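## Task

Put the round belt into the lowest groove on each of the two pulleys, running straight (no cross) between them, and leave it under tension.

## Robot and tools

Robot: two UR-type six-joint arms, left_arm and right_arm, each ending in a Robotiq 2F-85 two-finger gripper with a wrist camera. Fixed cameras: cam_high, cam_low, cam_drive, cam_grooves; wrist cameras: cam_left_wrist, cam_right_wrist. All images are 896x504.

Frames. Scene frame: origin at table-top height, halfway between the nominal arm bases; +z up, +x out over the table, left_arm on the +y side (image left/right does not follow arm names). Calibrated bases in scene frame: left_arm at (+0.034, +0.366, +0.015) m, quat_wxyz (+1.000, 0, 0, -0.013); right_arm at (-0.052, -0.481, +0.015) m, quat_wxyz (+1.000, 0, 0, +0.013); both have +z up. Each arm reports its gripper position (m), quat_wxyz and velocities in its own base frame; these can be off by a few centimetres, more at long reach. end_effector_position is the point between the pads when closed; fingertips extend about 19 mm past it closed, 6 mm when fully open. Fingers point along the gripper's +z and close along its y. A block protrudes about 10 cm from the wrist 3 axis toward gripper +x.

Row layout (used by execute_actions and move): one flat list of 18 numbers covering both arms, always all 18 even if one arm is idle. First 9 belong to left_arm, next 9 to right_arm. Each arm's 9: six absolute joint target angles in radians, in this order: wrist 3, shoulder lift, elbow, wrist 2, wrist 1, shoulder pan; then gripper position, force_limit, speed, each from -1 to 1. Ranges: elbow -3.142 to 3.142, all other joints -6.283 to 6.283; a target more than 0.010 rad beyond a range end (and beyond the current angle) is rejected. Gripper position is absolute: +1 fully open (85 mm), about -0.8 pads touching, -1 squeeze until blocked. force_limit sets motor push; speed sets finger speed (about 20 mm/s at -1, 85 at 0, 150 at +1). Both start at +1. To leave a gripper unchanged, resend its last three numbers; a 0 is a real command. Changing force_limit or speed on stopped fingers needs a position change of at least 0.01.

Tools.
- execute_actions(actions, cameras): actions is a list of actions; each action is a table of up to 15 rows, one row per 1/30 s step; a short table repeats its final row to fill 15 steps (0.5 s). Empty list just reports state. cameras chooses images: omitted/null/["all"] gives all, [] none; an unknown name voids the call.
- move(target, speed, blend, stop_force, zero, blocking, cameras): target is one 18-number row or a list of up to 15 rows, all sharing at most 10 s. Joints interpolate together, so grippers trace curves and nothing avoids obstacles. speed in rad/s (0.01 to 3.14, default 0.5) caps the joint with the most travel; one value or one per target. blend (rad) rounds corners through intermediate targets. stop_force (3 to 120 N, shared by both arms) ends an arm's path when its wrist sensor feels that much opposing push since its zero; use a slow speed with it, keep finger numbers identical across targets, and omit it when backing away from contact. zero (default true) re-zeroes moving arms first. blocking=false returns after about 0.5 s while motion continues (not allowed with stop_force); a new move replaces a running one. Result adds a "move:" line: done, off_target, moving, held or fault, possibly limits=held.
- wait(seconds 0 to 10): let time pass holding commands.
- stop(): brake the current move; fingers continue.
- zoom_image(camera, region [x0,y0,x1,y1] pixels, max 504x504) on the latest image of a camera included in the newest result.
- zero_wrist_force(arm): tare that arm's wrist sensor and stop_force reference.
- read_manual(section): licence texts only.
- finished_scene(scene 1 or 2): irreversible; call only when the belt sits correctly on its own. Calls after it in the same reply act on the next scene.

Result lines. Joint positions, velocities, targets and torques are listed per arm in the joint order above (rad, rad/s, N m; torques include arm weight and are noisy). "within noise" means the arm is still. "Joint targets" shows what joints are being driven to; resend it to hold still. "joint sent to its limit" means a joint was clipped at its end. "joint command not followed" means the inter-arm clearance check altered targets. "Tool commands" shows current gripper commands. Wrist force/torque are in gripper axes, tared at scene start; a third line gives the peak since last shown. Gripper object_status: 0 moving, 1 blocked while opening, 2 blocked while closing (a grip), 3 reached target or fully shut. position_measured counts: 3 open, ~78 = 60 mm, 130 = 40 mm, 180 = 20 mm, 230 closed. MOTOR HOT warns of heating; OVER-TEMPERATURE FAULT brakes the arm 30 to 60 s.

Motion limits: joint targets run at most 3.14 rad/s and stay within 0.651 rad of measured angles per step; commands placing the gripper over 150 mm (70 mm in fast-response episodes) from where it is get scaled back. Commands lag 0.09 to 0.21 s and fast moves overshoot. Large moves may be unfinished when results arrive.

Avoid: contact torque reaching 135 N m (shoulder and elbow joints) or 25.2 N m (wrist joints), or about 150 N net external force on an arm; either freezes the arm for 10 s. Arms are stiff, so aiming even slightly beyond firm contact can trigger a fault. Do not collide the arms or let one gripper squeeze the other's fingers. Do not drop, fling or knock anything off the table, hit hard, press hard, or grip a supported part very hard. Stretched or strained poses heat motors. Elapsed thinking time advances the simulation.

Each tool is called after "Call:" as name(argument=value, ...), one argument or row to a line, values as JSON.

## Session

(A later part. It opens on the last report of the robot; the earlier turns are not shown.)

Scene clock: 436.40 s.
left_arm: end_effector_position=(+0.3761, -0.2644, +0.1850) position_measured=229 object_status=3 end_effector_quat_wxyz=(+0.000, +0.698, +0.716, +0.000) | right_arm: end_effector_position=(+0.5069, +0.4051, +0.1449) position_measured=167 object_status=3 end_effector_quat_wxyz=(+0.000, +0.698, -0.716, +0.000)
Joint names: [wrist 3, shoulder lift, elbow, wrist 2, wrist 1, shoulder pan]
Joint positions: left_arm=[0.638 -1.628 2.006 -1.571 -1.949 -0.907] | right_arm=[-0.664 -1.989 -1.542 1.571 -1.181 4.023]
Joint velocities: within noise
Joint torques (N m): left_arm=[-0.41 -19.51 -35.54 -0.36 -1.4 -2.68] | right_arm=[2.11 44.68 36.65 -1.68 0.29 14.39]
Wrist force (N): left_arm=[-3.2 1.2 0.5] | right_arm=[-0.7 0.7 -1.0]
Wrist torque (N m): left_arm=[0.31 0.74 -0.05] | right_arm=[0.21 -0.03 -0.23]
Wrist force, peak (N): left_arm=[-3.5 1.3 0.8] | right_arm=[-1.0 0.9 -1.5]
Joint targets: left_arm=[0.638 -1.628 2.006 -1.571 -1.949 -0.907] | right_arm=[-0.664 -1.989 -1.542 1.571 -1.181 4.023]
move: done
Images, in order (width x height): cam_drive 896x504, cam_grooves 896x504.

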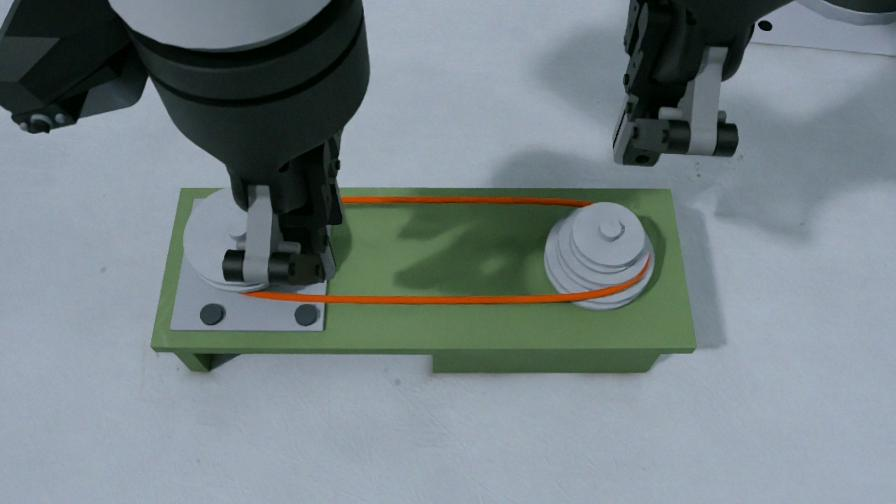

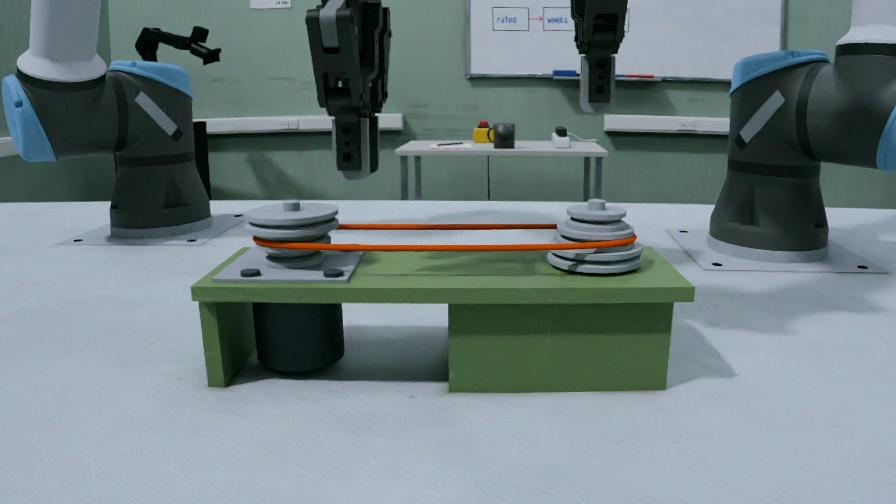

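Call:
execute_actions(
  actions=[],
  cameras=["cam_low","cam_left_wrist","cam_grooves"],
)

Call:
zoom_image(
  camera="cam_low",
  region=[235, 145, 315, 195],
)

Call:
zoom_image(
  camera="cam_low",
  region=[340, 155, 420, 205],
)

Call:
zoom_image(
  camera="cam_grooves",
  region=[240, 195, 345, 275],
)

Scene clock: 462.83 s.
left_arm: end_effector_position=(+0.3761, -0.2644, +0.1850) position_measured=229 object_status=3 end_effector_quat_wxyz=(+0.000, +0.698, +0.716, +0.000) | right_arm: end_effector_position=(+0.5069, +0.4051, +0.1450) position_measured=167 object_status=3 end_effector_quat_wxyz=(+0.000, +0.698, -0.716, +0.000)
Joint names: [wrist 3, shoulder lift, elbow, wrist 2, wrist 1, shoulder pan]
Joint positions: left_arm=[0.638 -1.628 2.006 -1.571 -1.949 -0.907] | right_arm=[-0.664 -1.989 -1.542 1.571 -1.181 4.023]
Joint velocities: within noise
Joint torques (N m): left_arm=[-0.45 -19.96 -34.91 -0.26 -1.51 -1.34] | right_arm=[2.13 44.11 29.54 -1.78 1.59 13.61]
Wrist force (N): left_arm=[-3.1 1.3 0.7] | right_arm=[-0.8 0.6 -1.3]
Wrist torque (N m): left_arm=[0.32 0.73 -0.05] | right_arm=[0.19 -0.02 -0.23]
Wrist force, peak (N): left_arm=[-3.4 1.4 0.4] | right_arm=[-1.0 0.9 -1.2]
Joint targets: left_arm=[0.638 -1.628 2.006 -1.571 -1.949 -0.907] | right_arm=[-0.664 -1.989 -1.542 1.571 -1.181 4.023]
Tool commands: left_gripper/position=-0.8 left_gripper/force_limit=+1.0 left_gripper/speed=+0.0 right_gripper/position=-0.3 right_gripper/force_limit=-1.0 right_gripper/speed=-1.0
Images, in order (width x height): cam_low 896x504, cam_grooves 896x504, cam_left_wrist 896x504.

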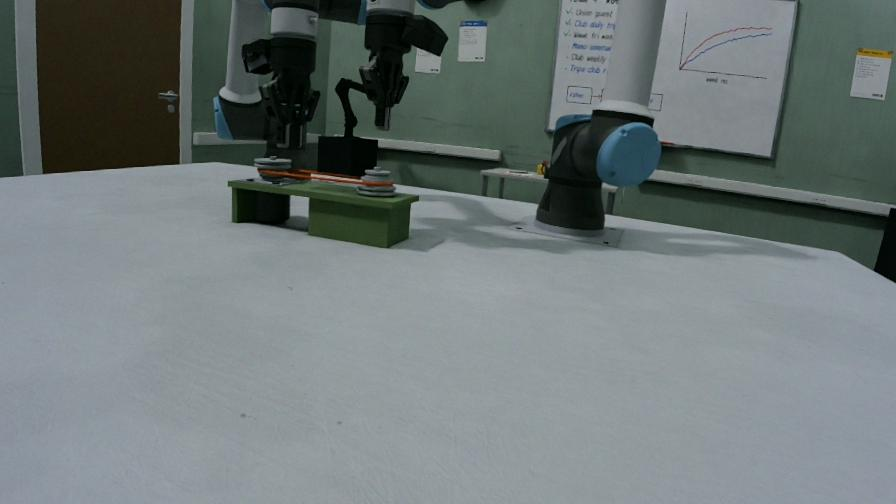

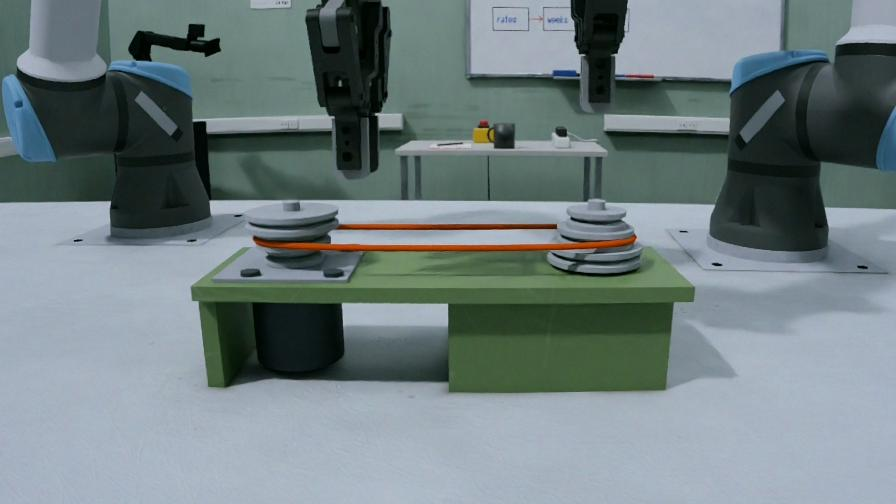

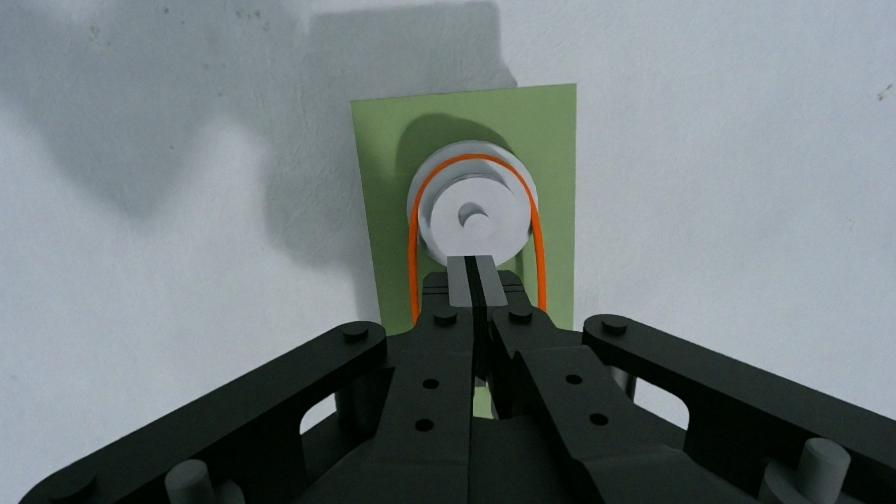

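Scaled by 6.300 from the camera's 896x504 image, which has a finer 1280x720 frame.

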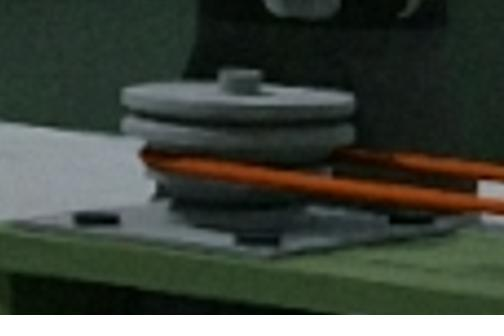

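Scaled by 6.300 from the camera's 896x504 image, which has a finer 1280x720 frame.

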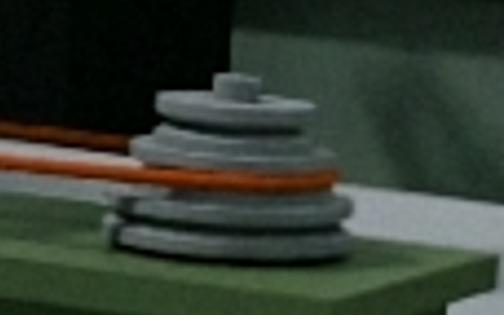

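Scaled by 4.800 from the camera's 896x504 image, which has a finer 1280x720 frame.

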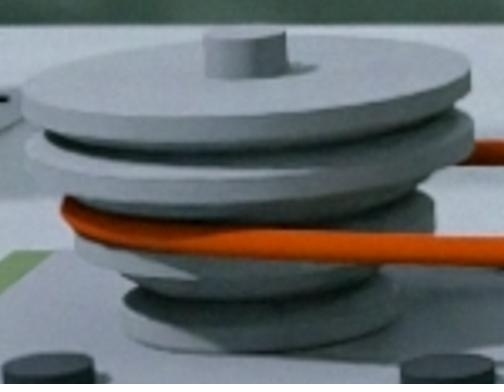

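Call:
zoom_image(
  camera="cam_grooves",
  region=[300, 220, 345, 260],
)

Call:
zoom_image(
  camera="cam_grooves",
  region=[245, 220, 290, 260],
)

Call:
zoom_image(
  camera="cam_grooves",
  region=[540, 220, 585, 260],
)

Call:
zoom_image(
  camera="cam_grooves",
  region=[605, 215, 650, 260],
)

Scaled by 11.200 from the camera's 896x504 image, which has a finer 1280x720 frame.

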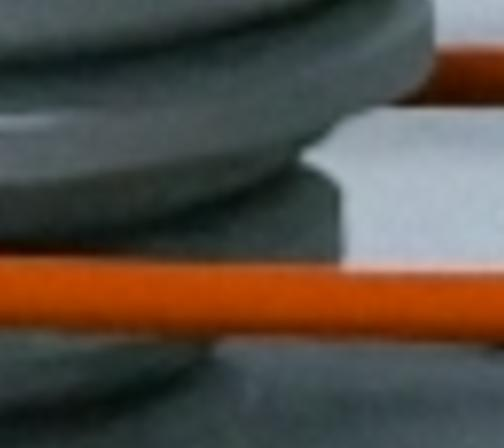

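Scaled by 11.200 from the camera's 896x504 image, which has a finer 1280x720 frame.

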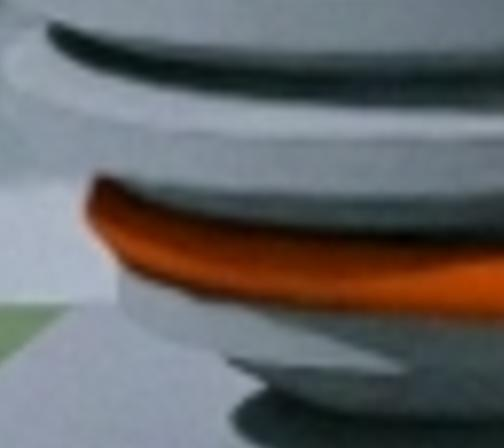

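Scaled by 11.200 from the camera's 896x504 image, which has a finer 1280x720 frame.

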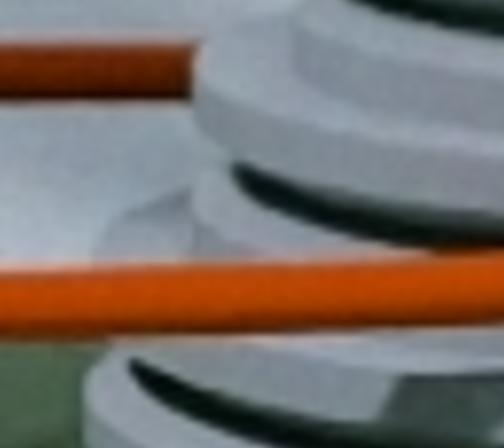

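Scaled by 11.200 from the camera's 896x504 image, which has a finer 1280x720 frame.

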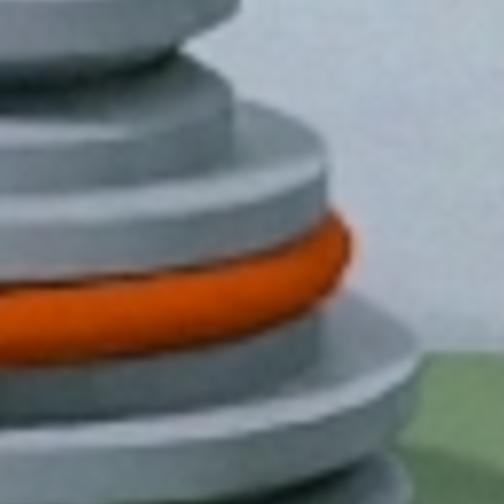

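Call:
move(
  target=[
    [0.7,-1.5708,0.3,-1.5708,-1.9,-0.6,-0.3,-1,-1, -0.9,-1.5708,-0.3,1.2,-1.2,3.2,-0.3,-1,-1],
    [0.7689,-1.5708,-0.3,2.0372,-0.8,2.2669,-0.3,-1,-1, -0.9,-1.5708,-0.3,1.2,-1.2,3.2,-0.3,-1,-1],
  ],
  speed=[0.8,1.0],
  blend=[0.2,0],
  cameras=["cam_high","cam_grooves"],
)

Scene clock: 614.47 s.
left_arm: end_effector_position=(+0.1628, -0.2227, +1.1552) position_measured=167 object_status=3 end_effector_quat_wxyz=(+0.835, +0.238, +0.490, +0.077) | right_arm: end_effector_position=(+0.3604, -0.2057, +1.0786) position_measured=167 object_status=3 end_effector_quat_wxyz=(+0.605, -0.189, +0.657, -0.408)
Joint names: [wrist 3, shoulder lift, elbow, wrist 2, wrist 1, shoulder pan]
Joint positions: left_arm=[0.769 -1.571 -0.3 2.037 -0.8 2.267] | right_arm=[-0.9 -1.571 -0.3 1.2 -1.2 3.2]
Joint velocities: within noise
Joint torques (N m): left_arm=[1.46 -0.58 -8.33 0.98 2.25 7.35] | right_arm=[-2.01 12.74 16.8 -1.96 1.58 -11.61]
Wrist force (N): left_arm=[-5.4 0.1 2.0] | right_arm=[-0.4 0.8 0.5]
Wrist torque (N m): left_arm=[0.03 0.82 0.10] | right_arm=[0.07 0.53 0.14]
Wrist force, peak (N): left_arm=[-7.2 0.8 1.7] | right_arm=[-1.5 2.2 1.3]
Joint targets: left_arm=[0.769 -1.571 -0.300 2.037 -0.800 2.267] | right_arm=[-0.900 -1.571 -0.300 1.200 -1.200 3.200]
move: done
Images, in order (width x height): cam_high 896x504, cam_grooves 896x504.

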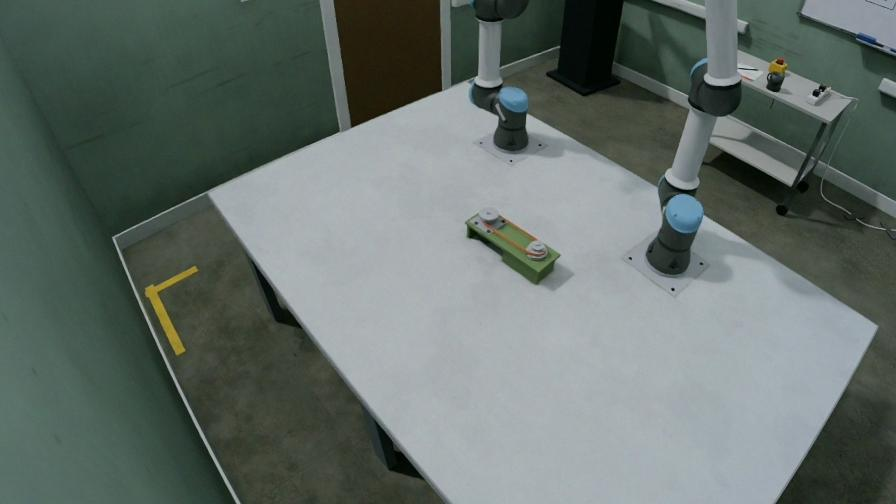

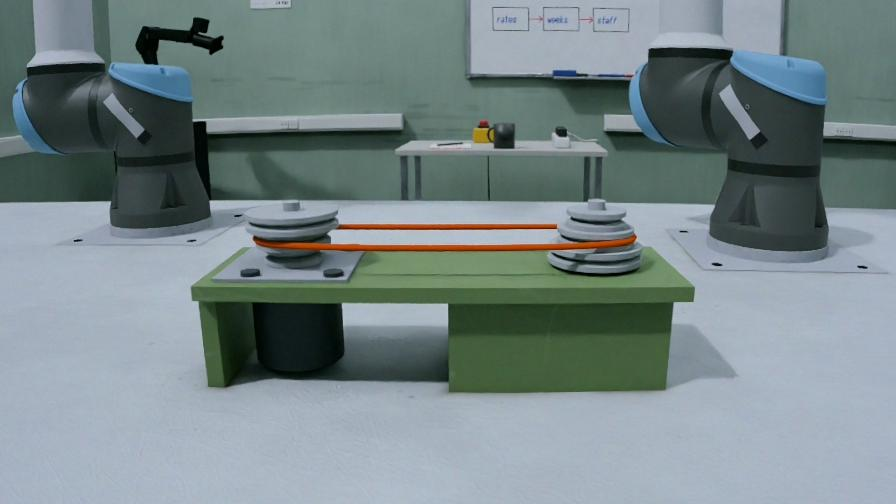

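Call:
move(
  target=[0.7689,-1.5615,-2.0792,2.0372,-0.6612,2.2669,-0.3,-1,-1, -0.9,-1.5708,-0.3,1.2,-1.2,3.2,-0.3,-1,-1],
  speed=0.8,
  cameras=["cam_high","cam_grooves","cam_left_wrist","cam_drive"],
)

Scene clock: 620.50 s.
left_arm: end_effector_position=(+0.3221, -0.4131, +0.2292) position_measured=167 object_status=3 end_effector_quat_wxyz=(+0.210, +0.665, +0.683, +0.215) | right_arm: end_effector_position=(+0.3604, -0.2057, +1.0786) position_measured=167 object_status=3 end_effector_quat_wxyz=(+0.605, -0.189, +0.657, -0.408)
Joint names: [wrist 3, shoulder lift, elbow, wrist 2, wrist 1, shoulder pan]
Joint positions: left_arm=[0.769 -1.561 -2.079 2.037 -0.661 2.267] | right_arm=[-0.9 -1.571 -0.3 1.2 -1.2 3.2]
Joint velocities: within noise
Joint torques (N m): left_arm=[1.3 30.74 10.73 0.12 5.06 6.22] | right_arm=[-1.99 10.75 6.52 -1.29 3.34 -10.32]
Wrist force (N): left_arm=[-4.8 1.9 1.6] | right_arm=[-0.6 0.8 0.4]
Wrist torque (N m): left_arm=[0.47 0.92 0.07] | right_arm=[0.06 0.56 0.15]
Wrist force, peak (N): left_arm=[-6.3 1.5 2.7] | right_arm=[-0.7 1.2 0.4]
Joint targets: left_arm=[0.769 -1.561 -2.079 2.037 -0.661 2.267] | right_arm=[-0.900 -1.571 -0.300 1.200 -1.200 3.200]
move: done
Images, in order (width x height): cam_high 896x504, cam_drive 896x504, cam_grooves 896x504, cam_left_wrist 896x504.

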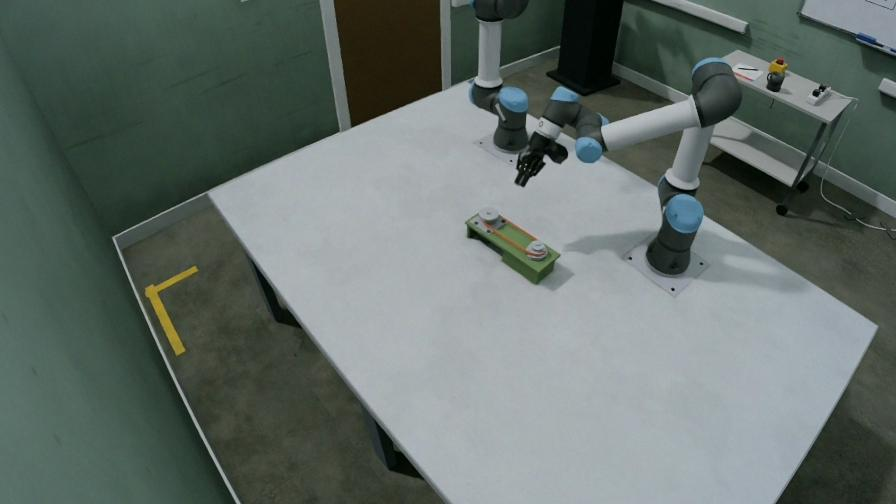

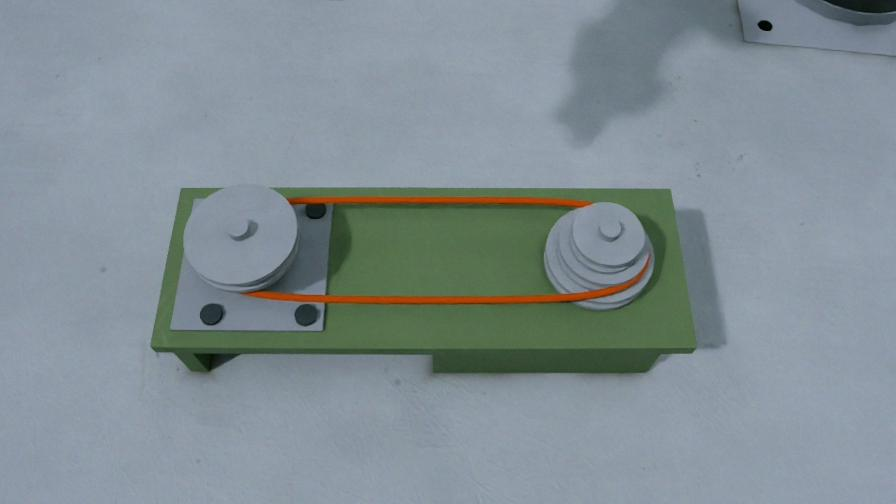

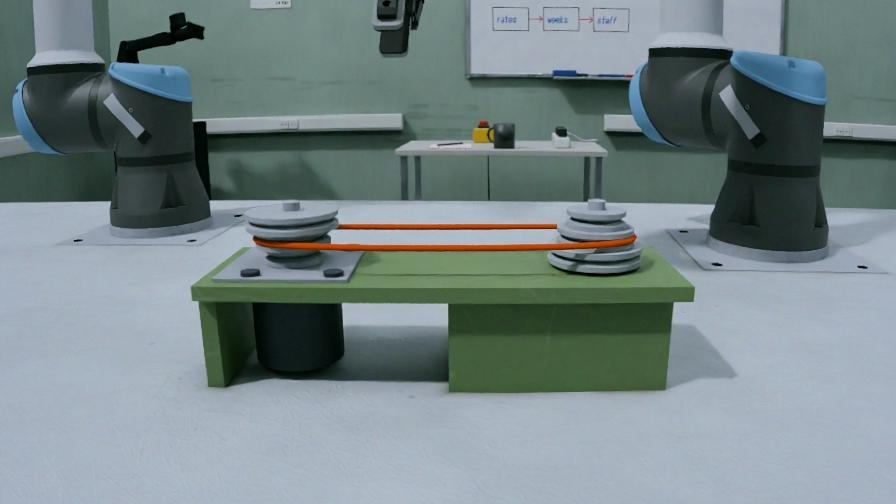

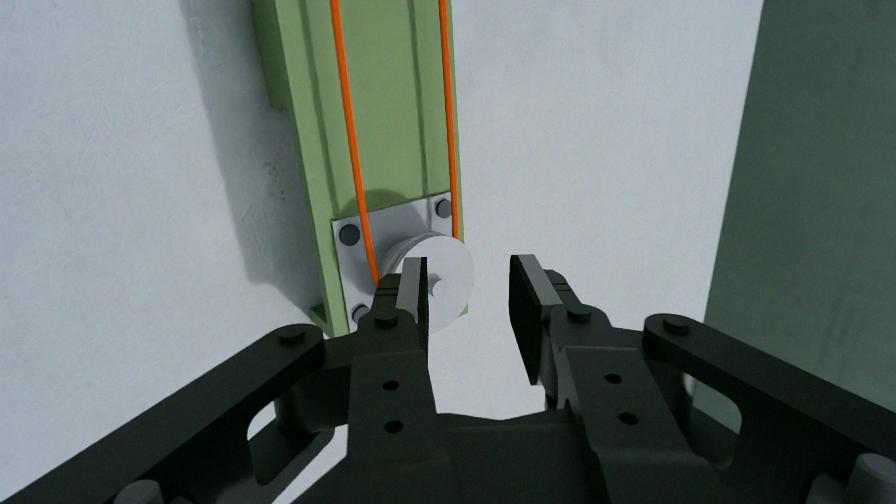

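Call:
move(
  target=[
    [0.7689,-1.5615,-2.0792,2.0372,-0.6612,2.2669,-0.3,-1,-1, -1.192,-1.5708,0.3,-1.3999,-1.2,0.3877,-0.3,-1,-1],
    [0.7689,-1.5615,-2.0792,2.0372,-0.6612,2.2669,-0.3,-1,-1,-1.192,-0.8677,0.7609,-1.3999,-1.0604,0.3877,-0.3,-1,-1],
  ],
  speed=[1.0,0.5],
  cameras=["cam_high","cam_grooves","cam_left_wrist","cam_drive","cam_right_wrist"],
)

Scene clock: 632.40 s.
left_arm: end_effector_position=(+0.3220, -0.4130, +0.2291) position_measured=167 object_status=3 end_effector_quat_wxyz=(+0.210, +0.666, +0.683, +0.215) | right_arm: end_effector_position=(+0.5414, +0.4123, +0.2568) position_measured=167 object_status=3 end_effector_quat_wxyz=(+0.151, +0.681, -0.699, -0.155)
Joint names: [wrist 3, shoulder lift, elbow, wrist 2, wrist 1, shoulder pan]
Joint positions: left_arm=[0.769 -1.562 -2.079 2.037 -0.661 2.267] | right_arm=[-1.192 -0.868 0.761 -1.4 -1.06 0.388]
Joint velocities: within noise
Joint torques (N m): left_arm=[1.37 14.39 26.72 -0.11 2.6 4.96] | right_arm=[-1.98 -45.28 -13.19 -1.7 0.03 -9.58]
Wrist force (N): left_arm=[-4.6 1.9 1.7] | right_arm=[-1.3 0.4 -1.6]
Wrist torque (N m): left_arm=[0.46 0.90 0.08] | right_arm=[0.27 0.11 -0.35]
Wrist force, peak (N): left_arm=[-4.9 2.0 1.8] | right_arm=[0.2 1.5 -3.9]
Joint targets: left_arm=[0.769 -1.561 -2.079 2.037 -0.661 2.267] | right_arm=[-1.192 -0.868 0.761 -1.400 -1.060 0.388]
move: done
Images, in order (width x height): cam_high 896x504, cam_drive 896x504, cam_grooves 896x504, cam_left_wrist 896x504, cam_right_wrist 896x504.

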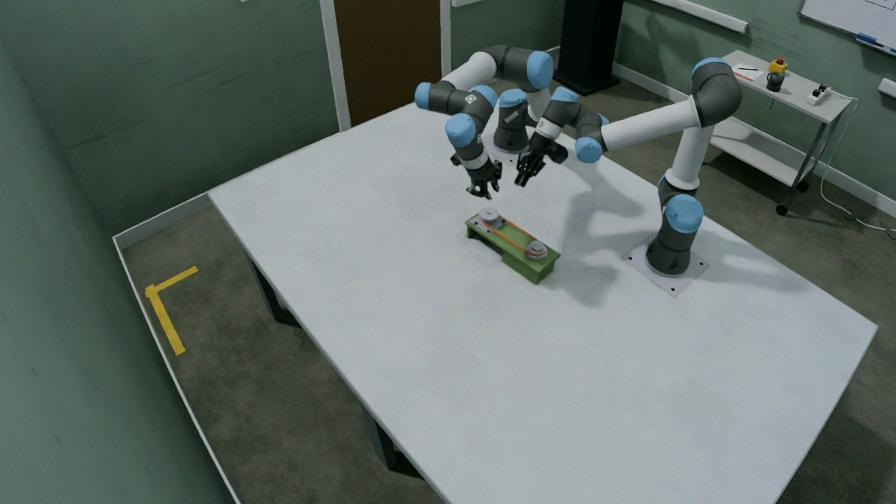

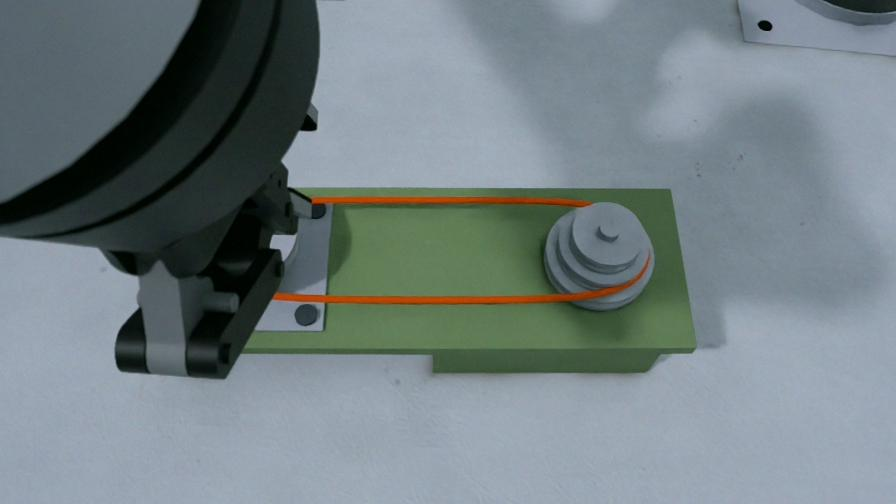

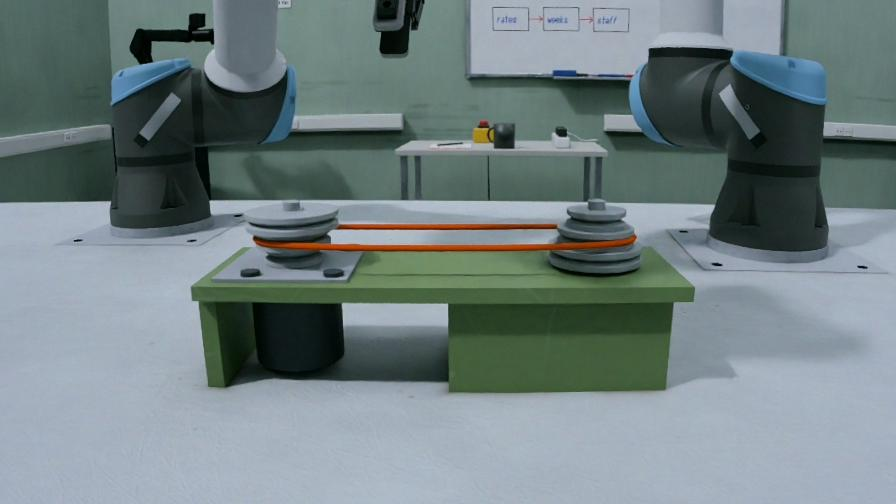

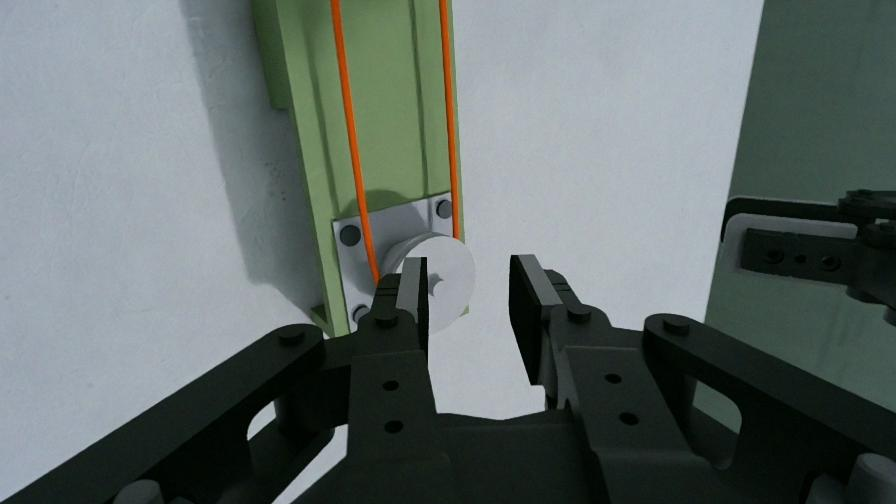

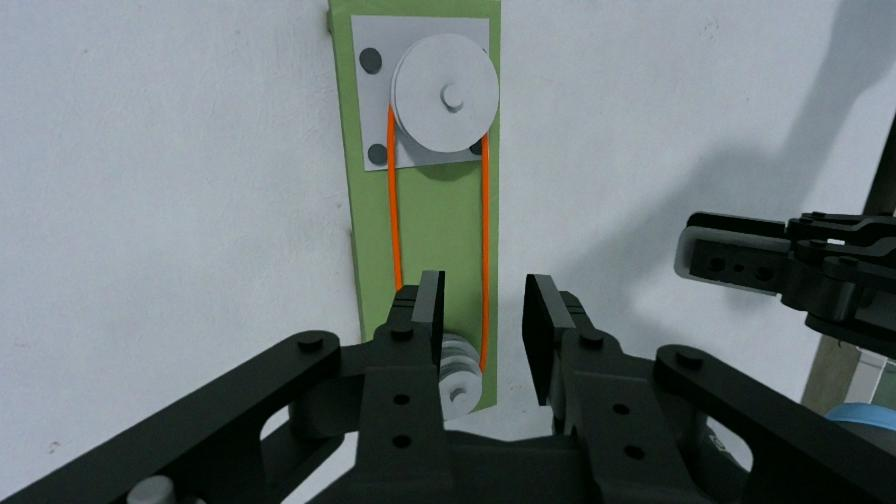

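Call:
move(
  target=[0.7689,-1.7318,-2.2134,2.0372,-0.3567,2.2669,-0.3,-1,-1, -1.192,-0.8528,1.0427,-1.3999,-1.3571,0.3877,-0.3,-1,-1],
  speed=0.2,
)

Call:
zoom_image(
  camera="cam_grooves",
  region=[230, 150, 450, 290],
)

Scene clock: 639.00 s.
left_arm: end_effector_position=(+0.3220, -0.4130, +0.1291) position_measured=167 object_status=3 end_effector_quat_wxyz=(+0.210, +0.666, +0.683, +0.215) | right_arm: end_effector_position=(+0.5413, +0.4122, +0.1366) position_measured=167 object_status=3 end_effector_quat_wxyz=(+0.151, +0.681, -0.699, -0.155)
Joint names: [wrist 3, shoulder lift, elbow, wrist 2, wrist 1, shoulder pan]
Joint positions: left_arm=[0.769 -1.732 -2.213 2.037 -0.357 2.267] | right_arm=[-1.192 -0.853 1.042 -1.4 -1.357 0.388]
Joint velocities: within noise
Joint torques (N m): left_arm=[1.1 14.53 3.97 -0.13 5.29 3.91] | right_arm=[-1.7 -44.06 -12.1 -0.13 -4.13 8.92]
Wrist force (N): left_arm=[-4.6 1.7 1.7] | right_arm=[-1.0 0.2 -1.7]
Wrist torque (N m): left_arm=[0.45 0.89 0.07] | right_arm=[0.25 0.07 -0.36]
Wrist force, peak (N): left_arm=[-5.0 1.6 1.7] | right_arm=[-1.4 0.6 -2.6]
Joint targets: left_arm=[0.769 -1.732 -2.213 2.037 -0.357 2.267] | right_arm=[-1.192 -0.853 1.043 -1.400 -1.357 0.388]
move: done

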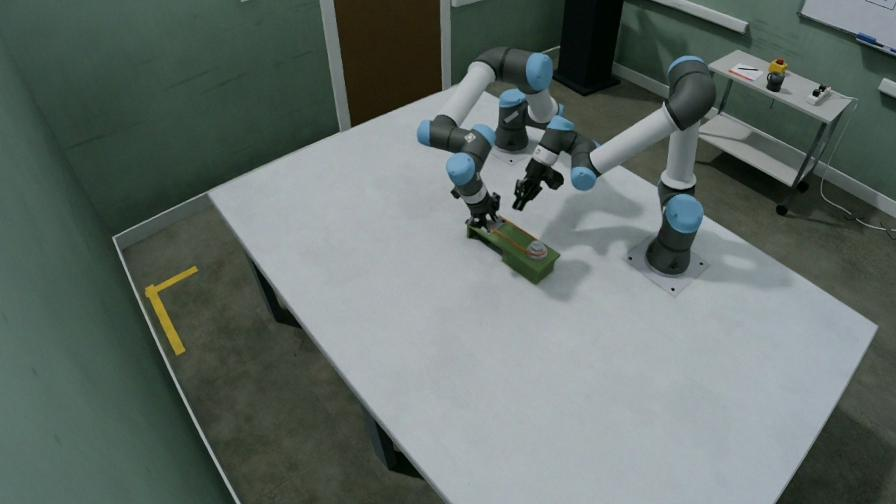

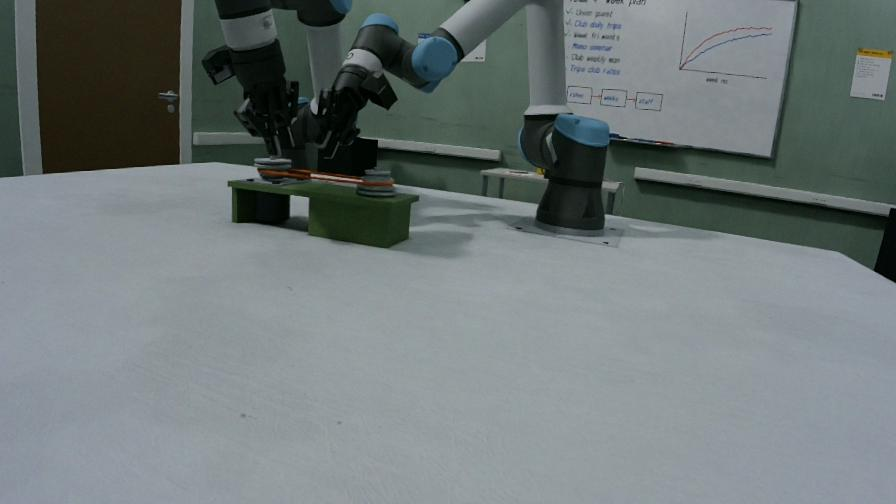

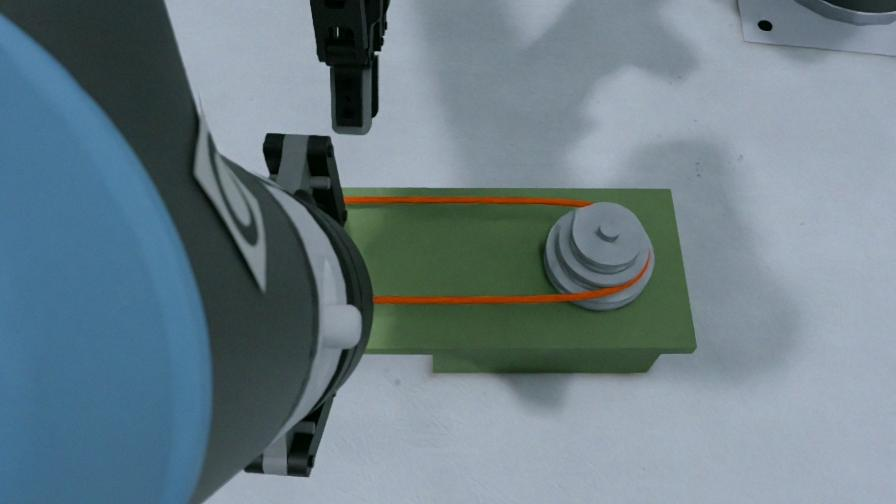

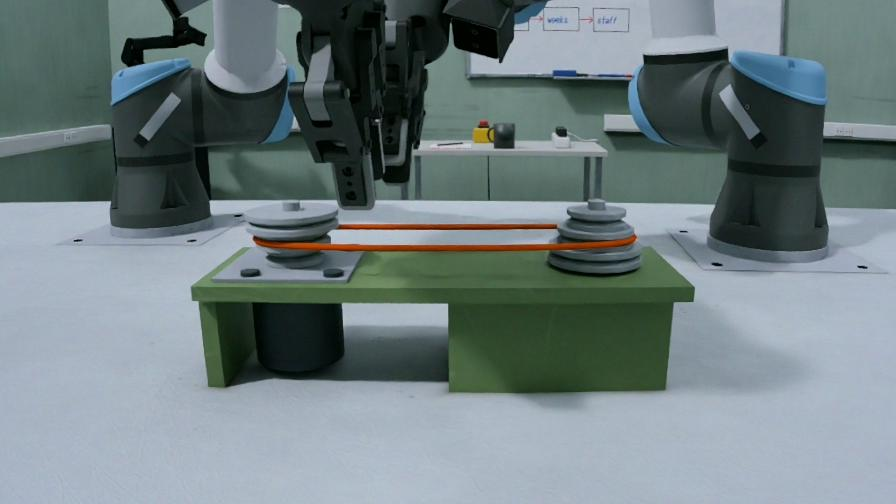

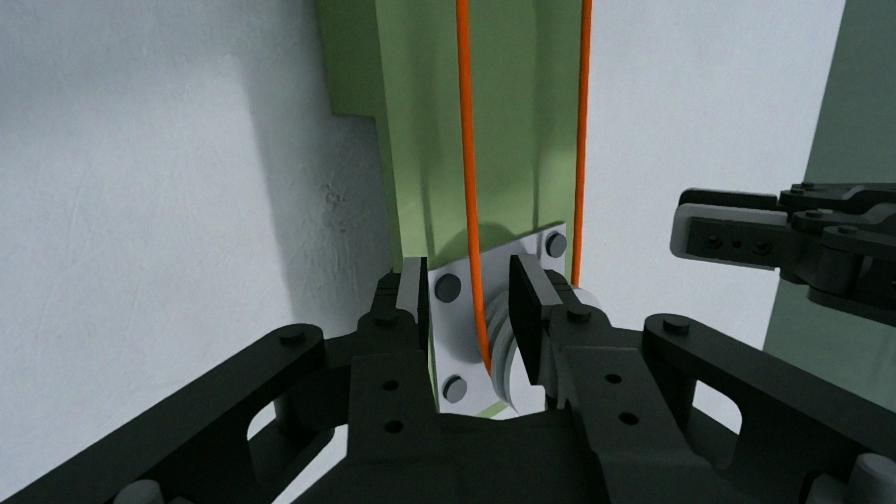

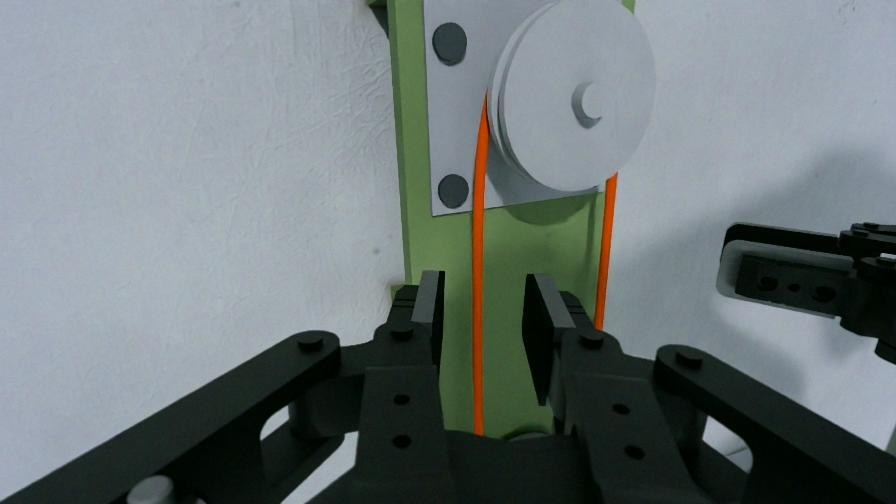

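Scaled by 2.291 from the camera's 896x504 image, which has a finer 1280x720 frame.

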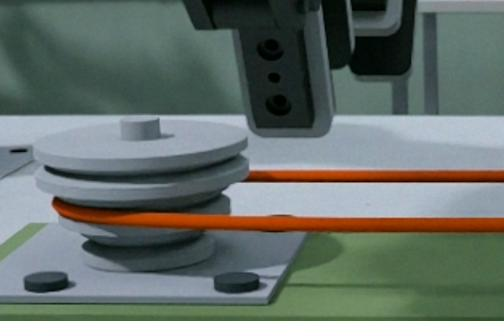

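Call:
move(
  target=[0.7991,-1.8596,-2.1923,2.0253,-0.2366,2.2966,-0.3,-1,-1, -1.1733,-0.856,1.1558,-1.3921,-1.4702,0.4079,-0.3,-1,-1],
  speed=0.06,
  stop_force=8,
)

Call:
zoom_image(
  camera="cam_grooves",
  region=[230, 150, 450, 290],
)

Scene clock: 677.63 s.
left_arm: end_effector_position=(+0.3481, -0.4231, +0.0907) position_measured=167 object_status=3 end_effector_quat_wxyz=(+0.210, +0.665, +0.683, +0.215) | right_arm: end_effector_position=(+0.5225, +0.4208, +0.0959) position_measured=167 object_status=3 end_effector_quat_wxyz=(+0.151, +0.681, -0.699, -0.155)
Joint names: [wrist 3, shoulder lift, elbow, wrist 2, wrist 1, shoulder pan]
Joint positions: left_arm=[0.799 -1.86 -2.192 2.025 -0.237 2.297] | right_arm=[-1.173 -0.856 1.156 -1.392 -1.47 0.408]
Joint velocities: within noise
Joint torques (N m): left_arm=[1.56 18.38 32.28 -0.22 4.8 7.37] | right_arm=[2.36 -56.81 -14.2 2.68 -3.51 15.5]
Wrist force (N): left_arm=[-4.3 1.8 1.7] | right_arm=[-1.5 0.3 -2.0]
Wrist torque (N m): left_arm=[0.46 0.84 0.07] | right_arm=[0.25 0.13 -0.37]
Wrist force, peak (N): left_arm=[-4.8 2.0 1.8] | right_arm=[-1.5 0.4 -2.1]
Joint targets: left_arm=[0.799 -1.860 -2.192 2.025 -0.237 2.297] | right_arm=[-1.173 -0.856 1.156 -1.392 -1.470 0.408]
move: done

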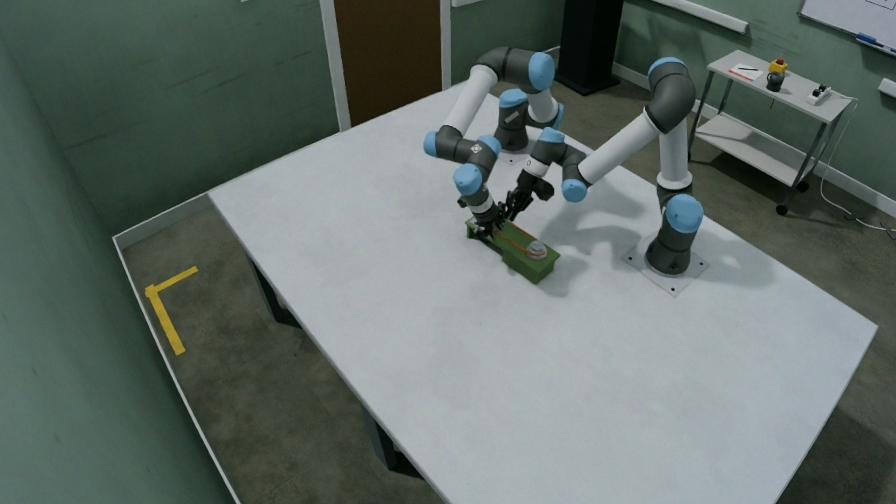

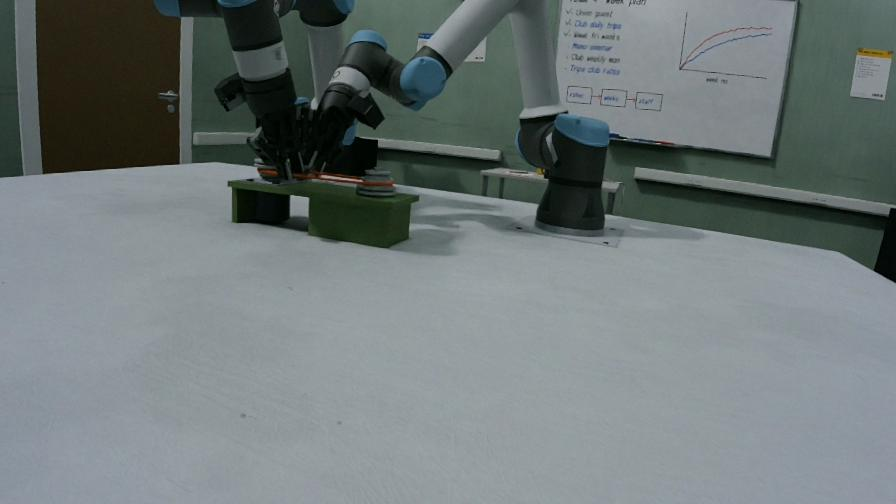

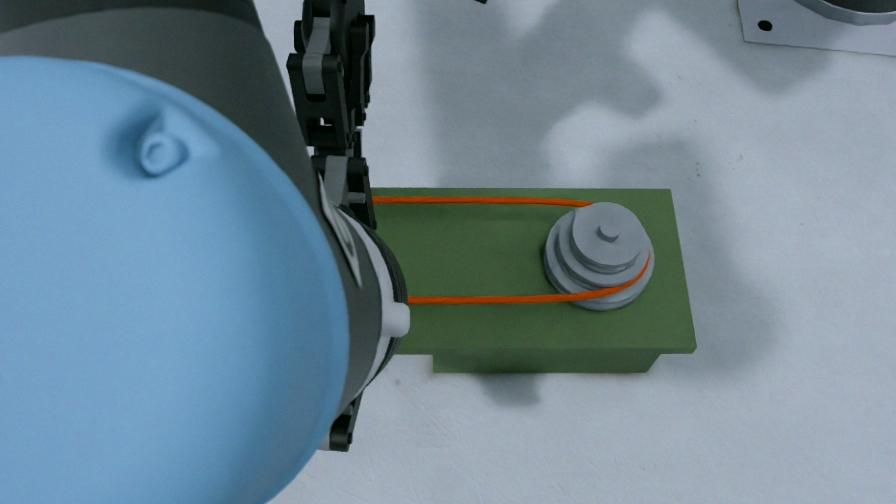

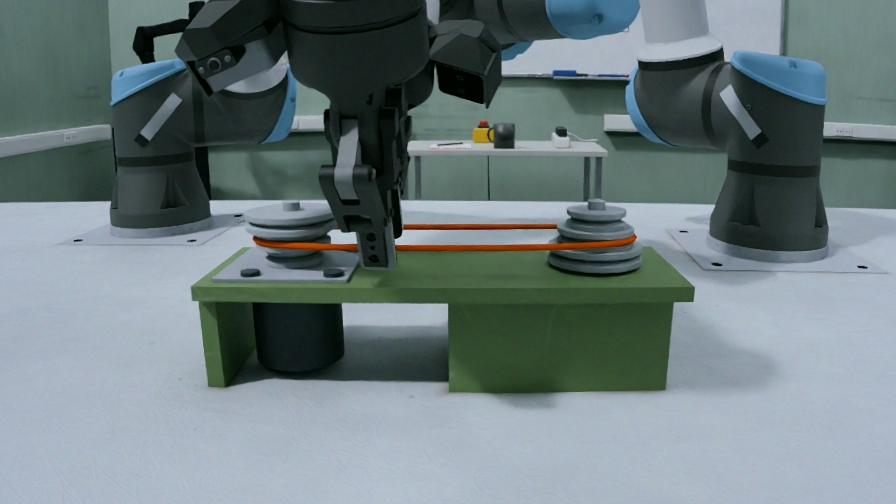

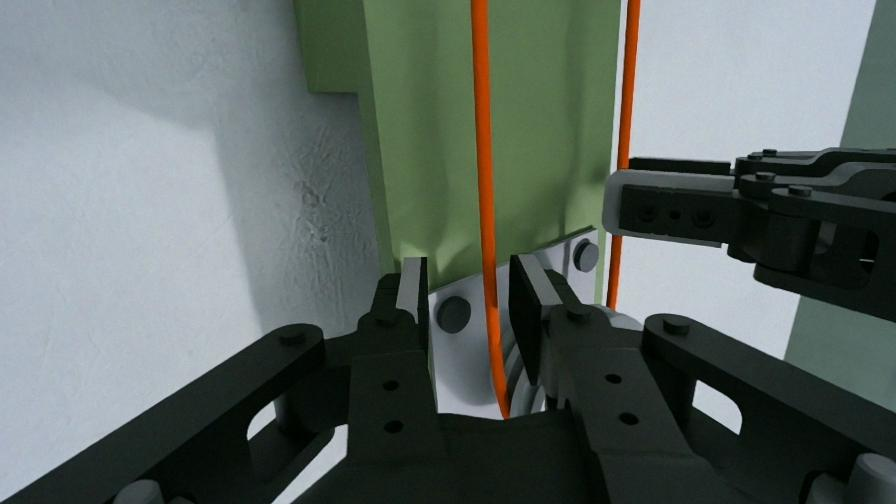

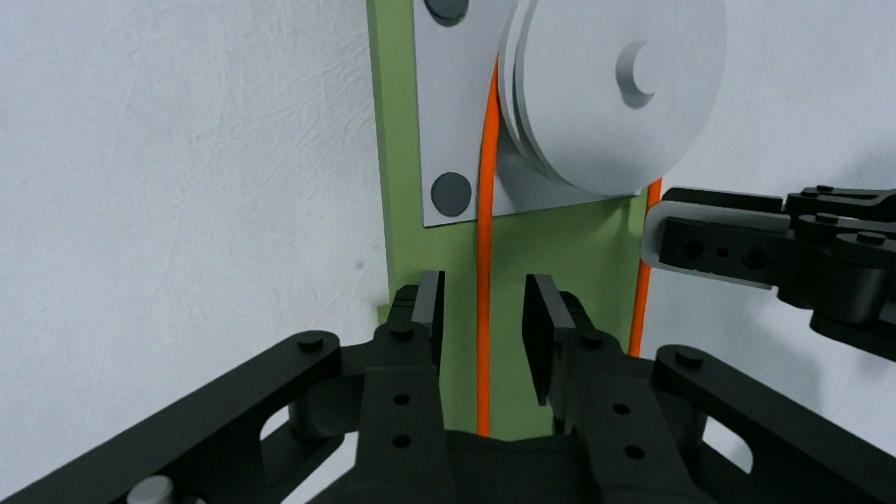

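Scaled by 2.291 from the camera's 896x504 image, which has a finer 1280x720 frame.

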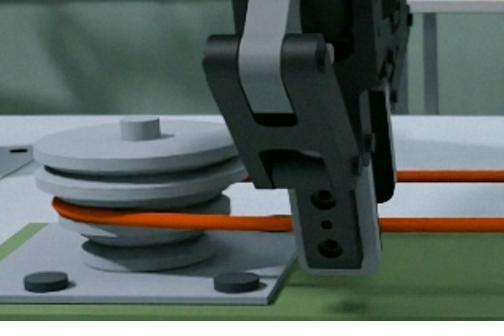

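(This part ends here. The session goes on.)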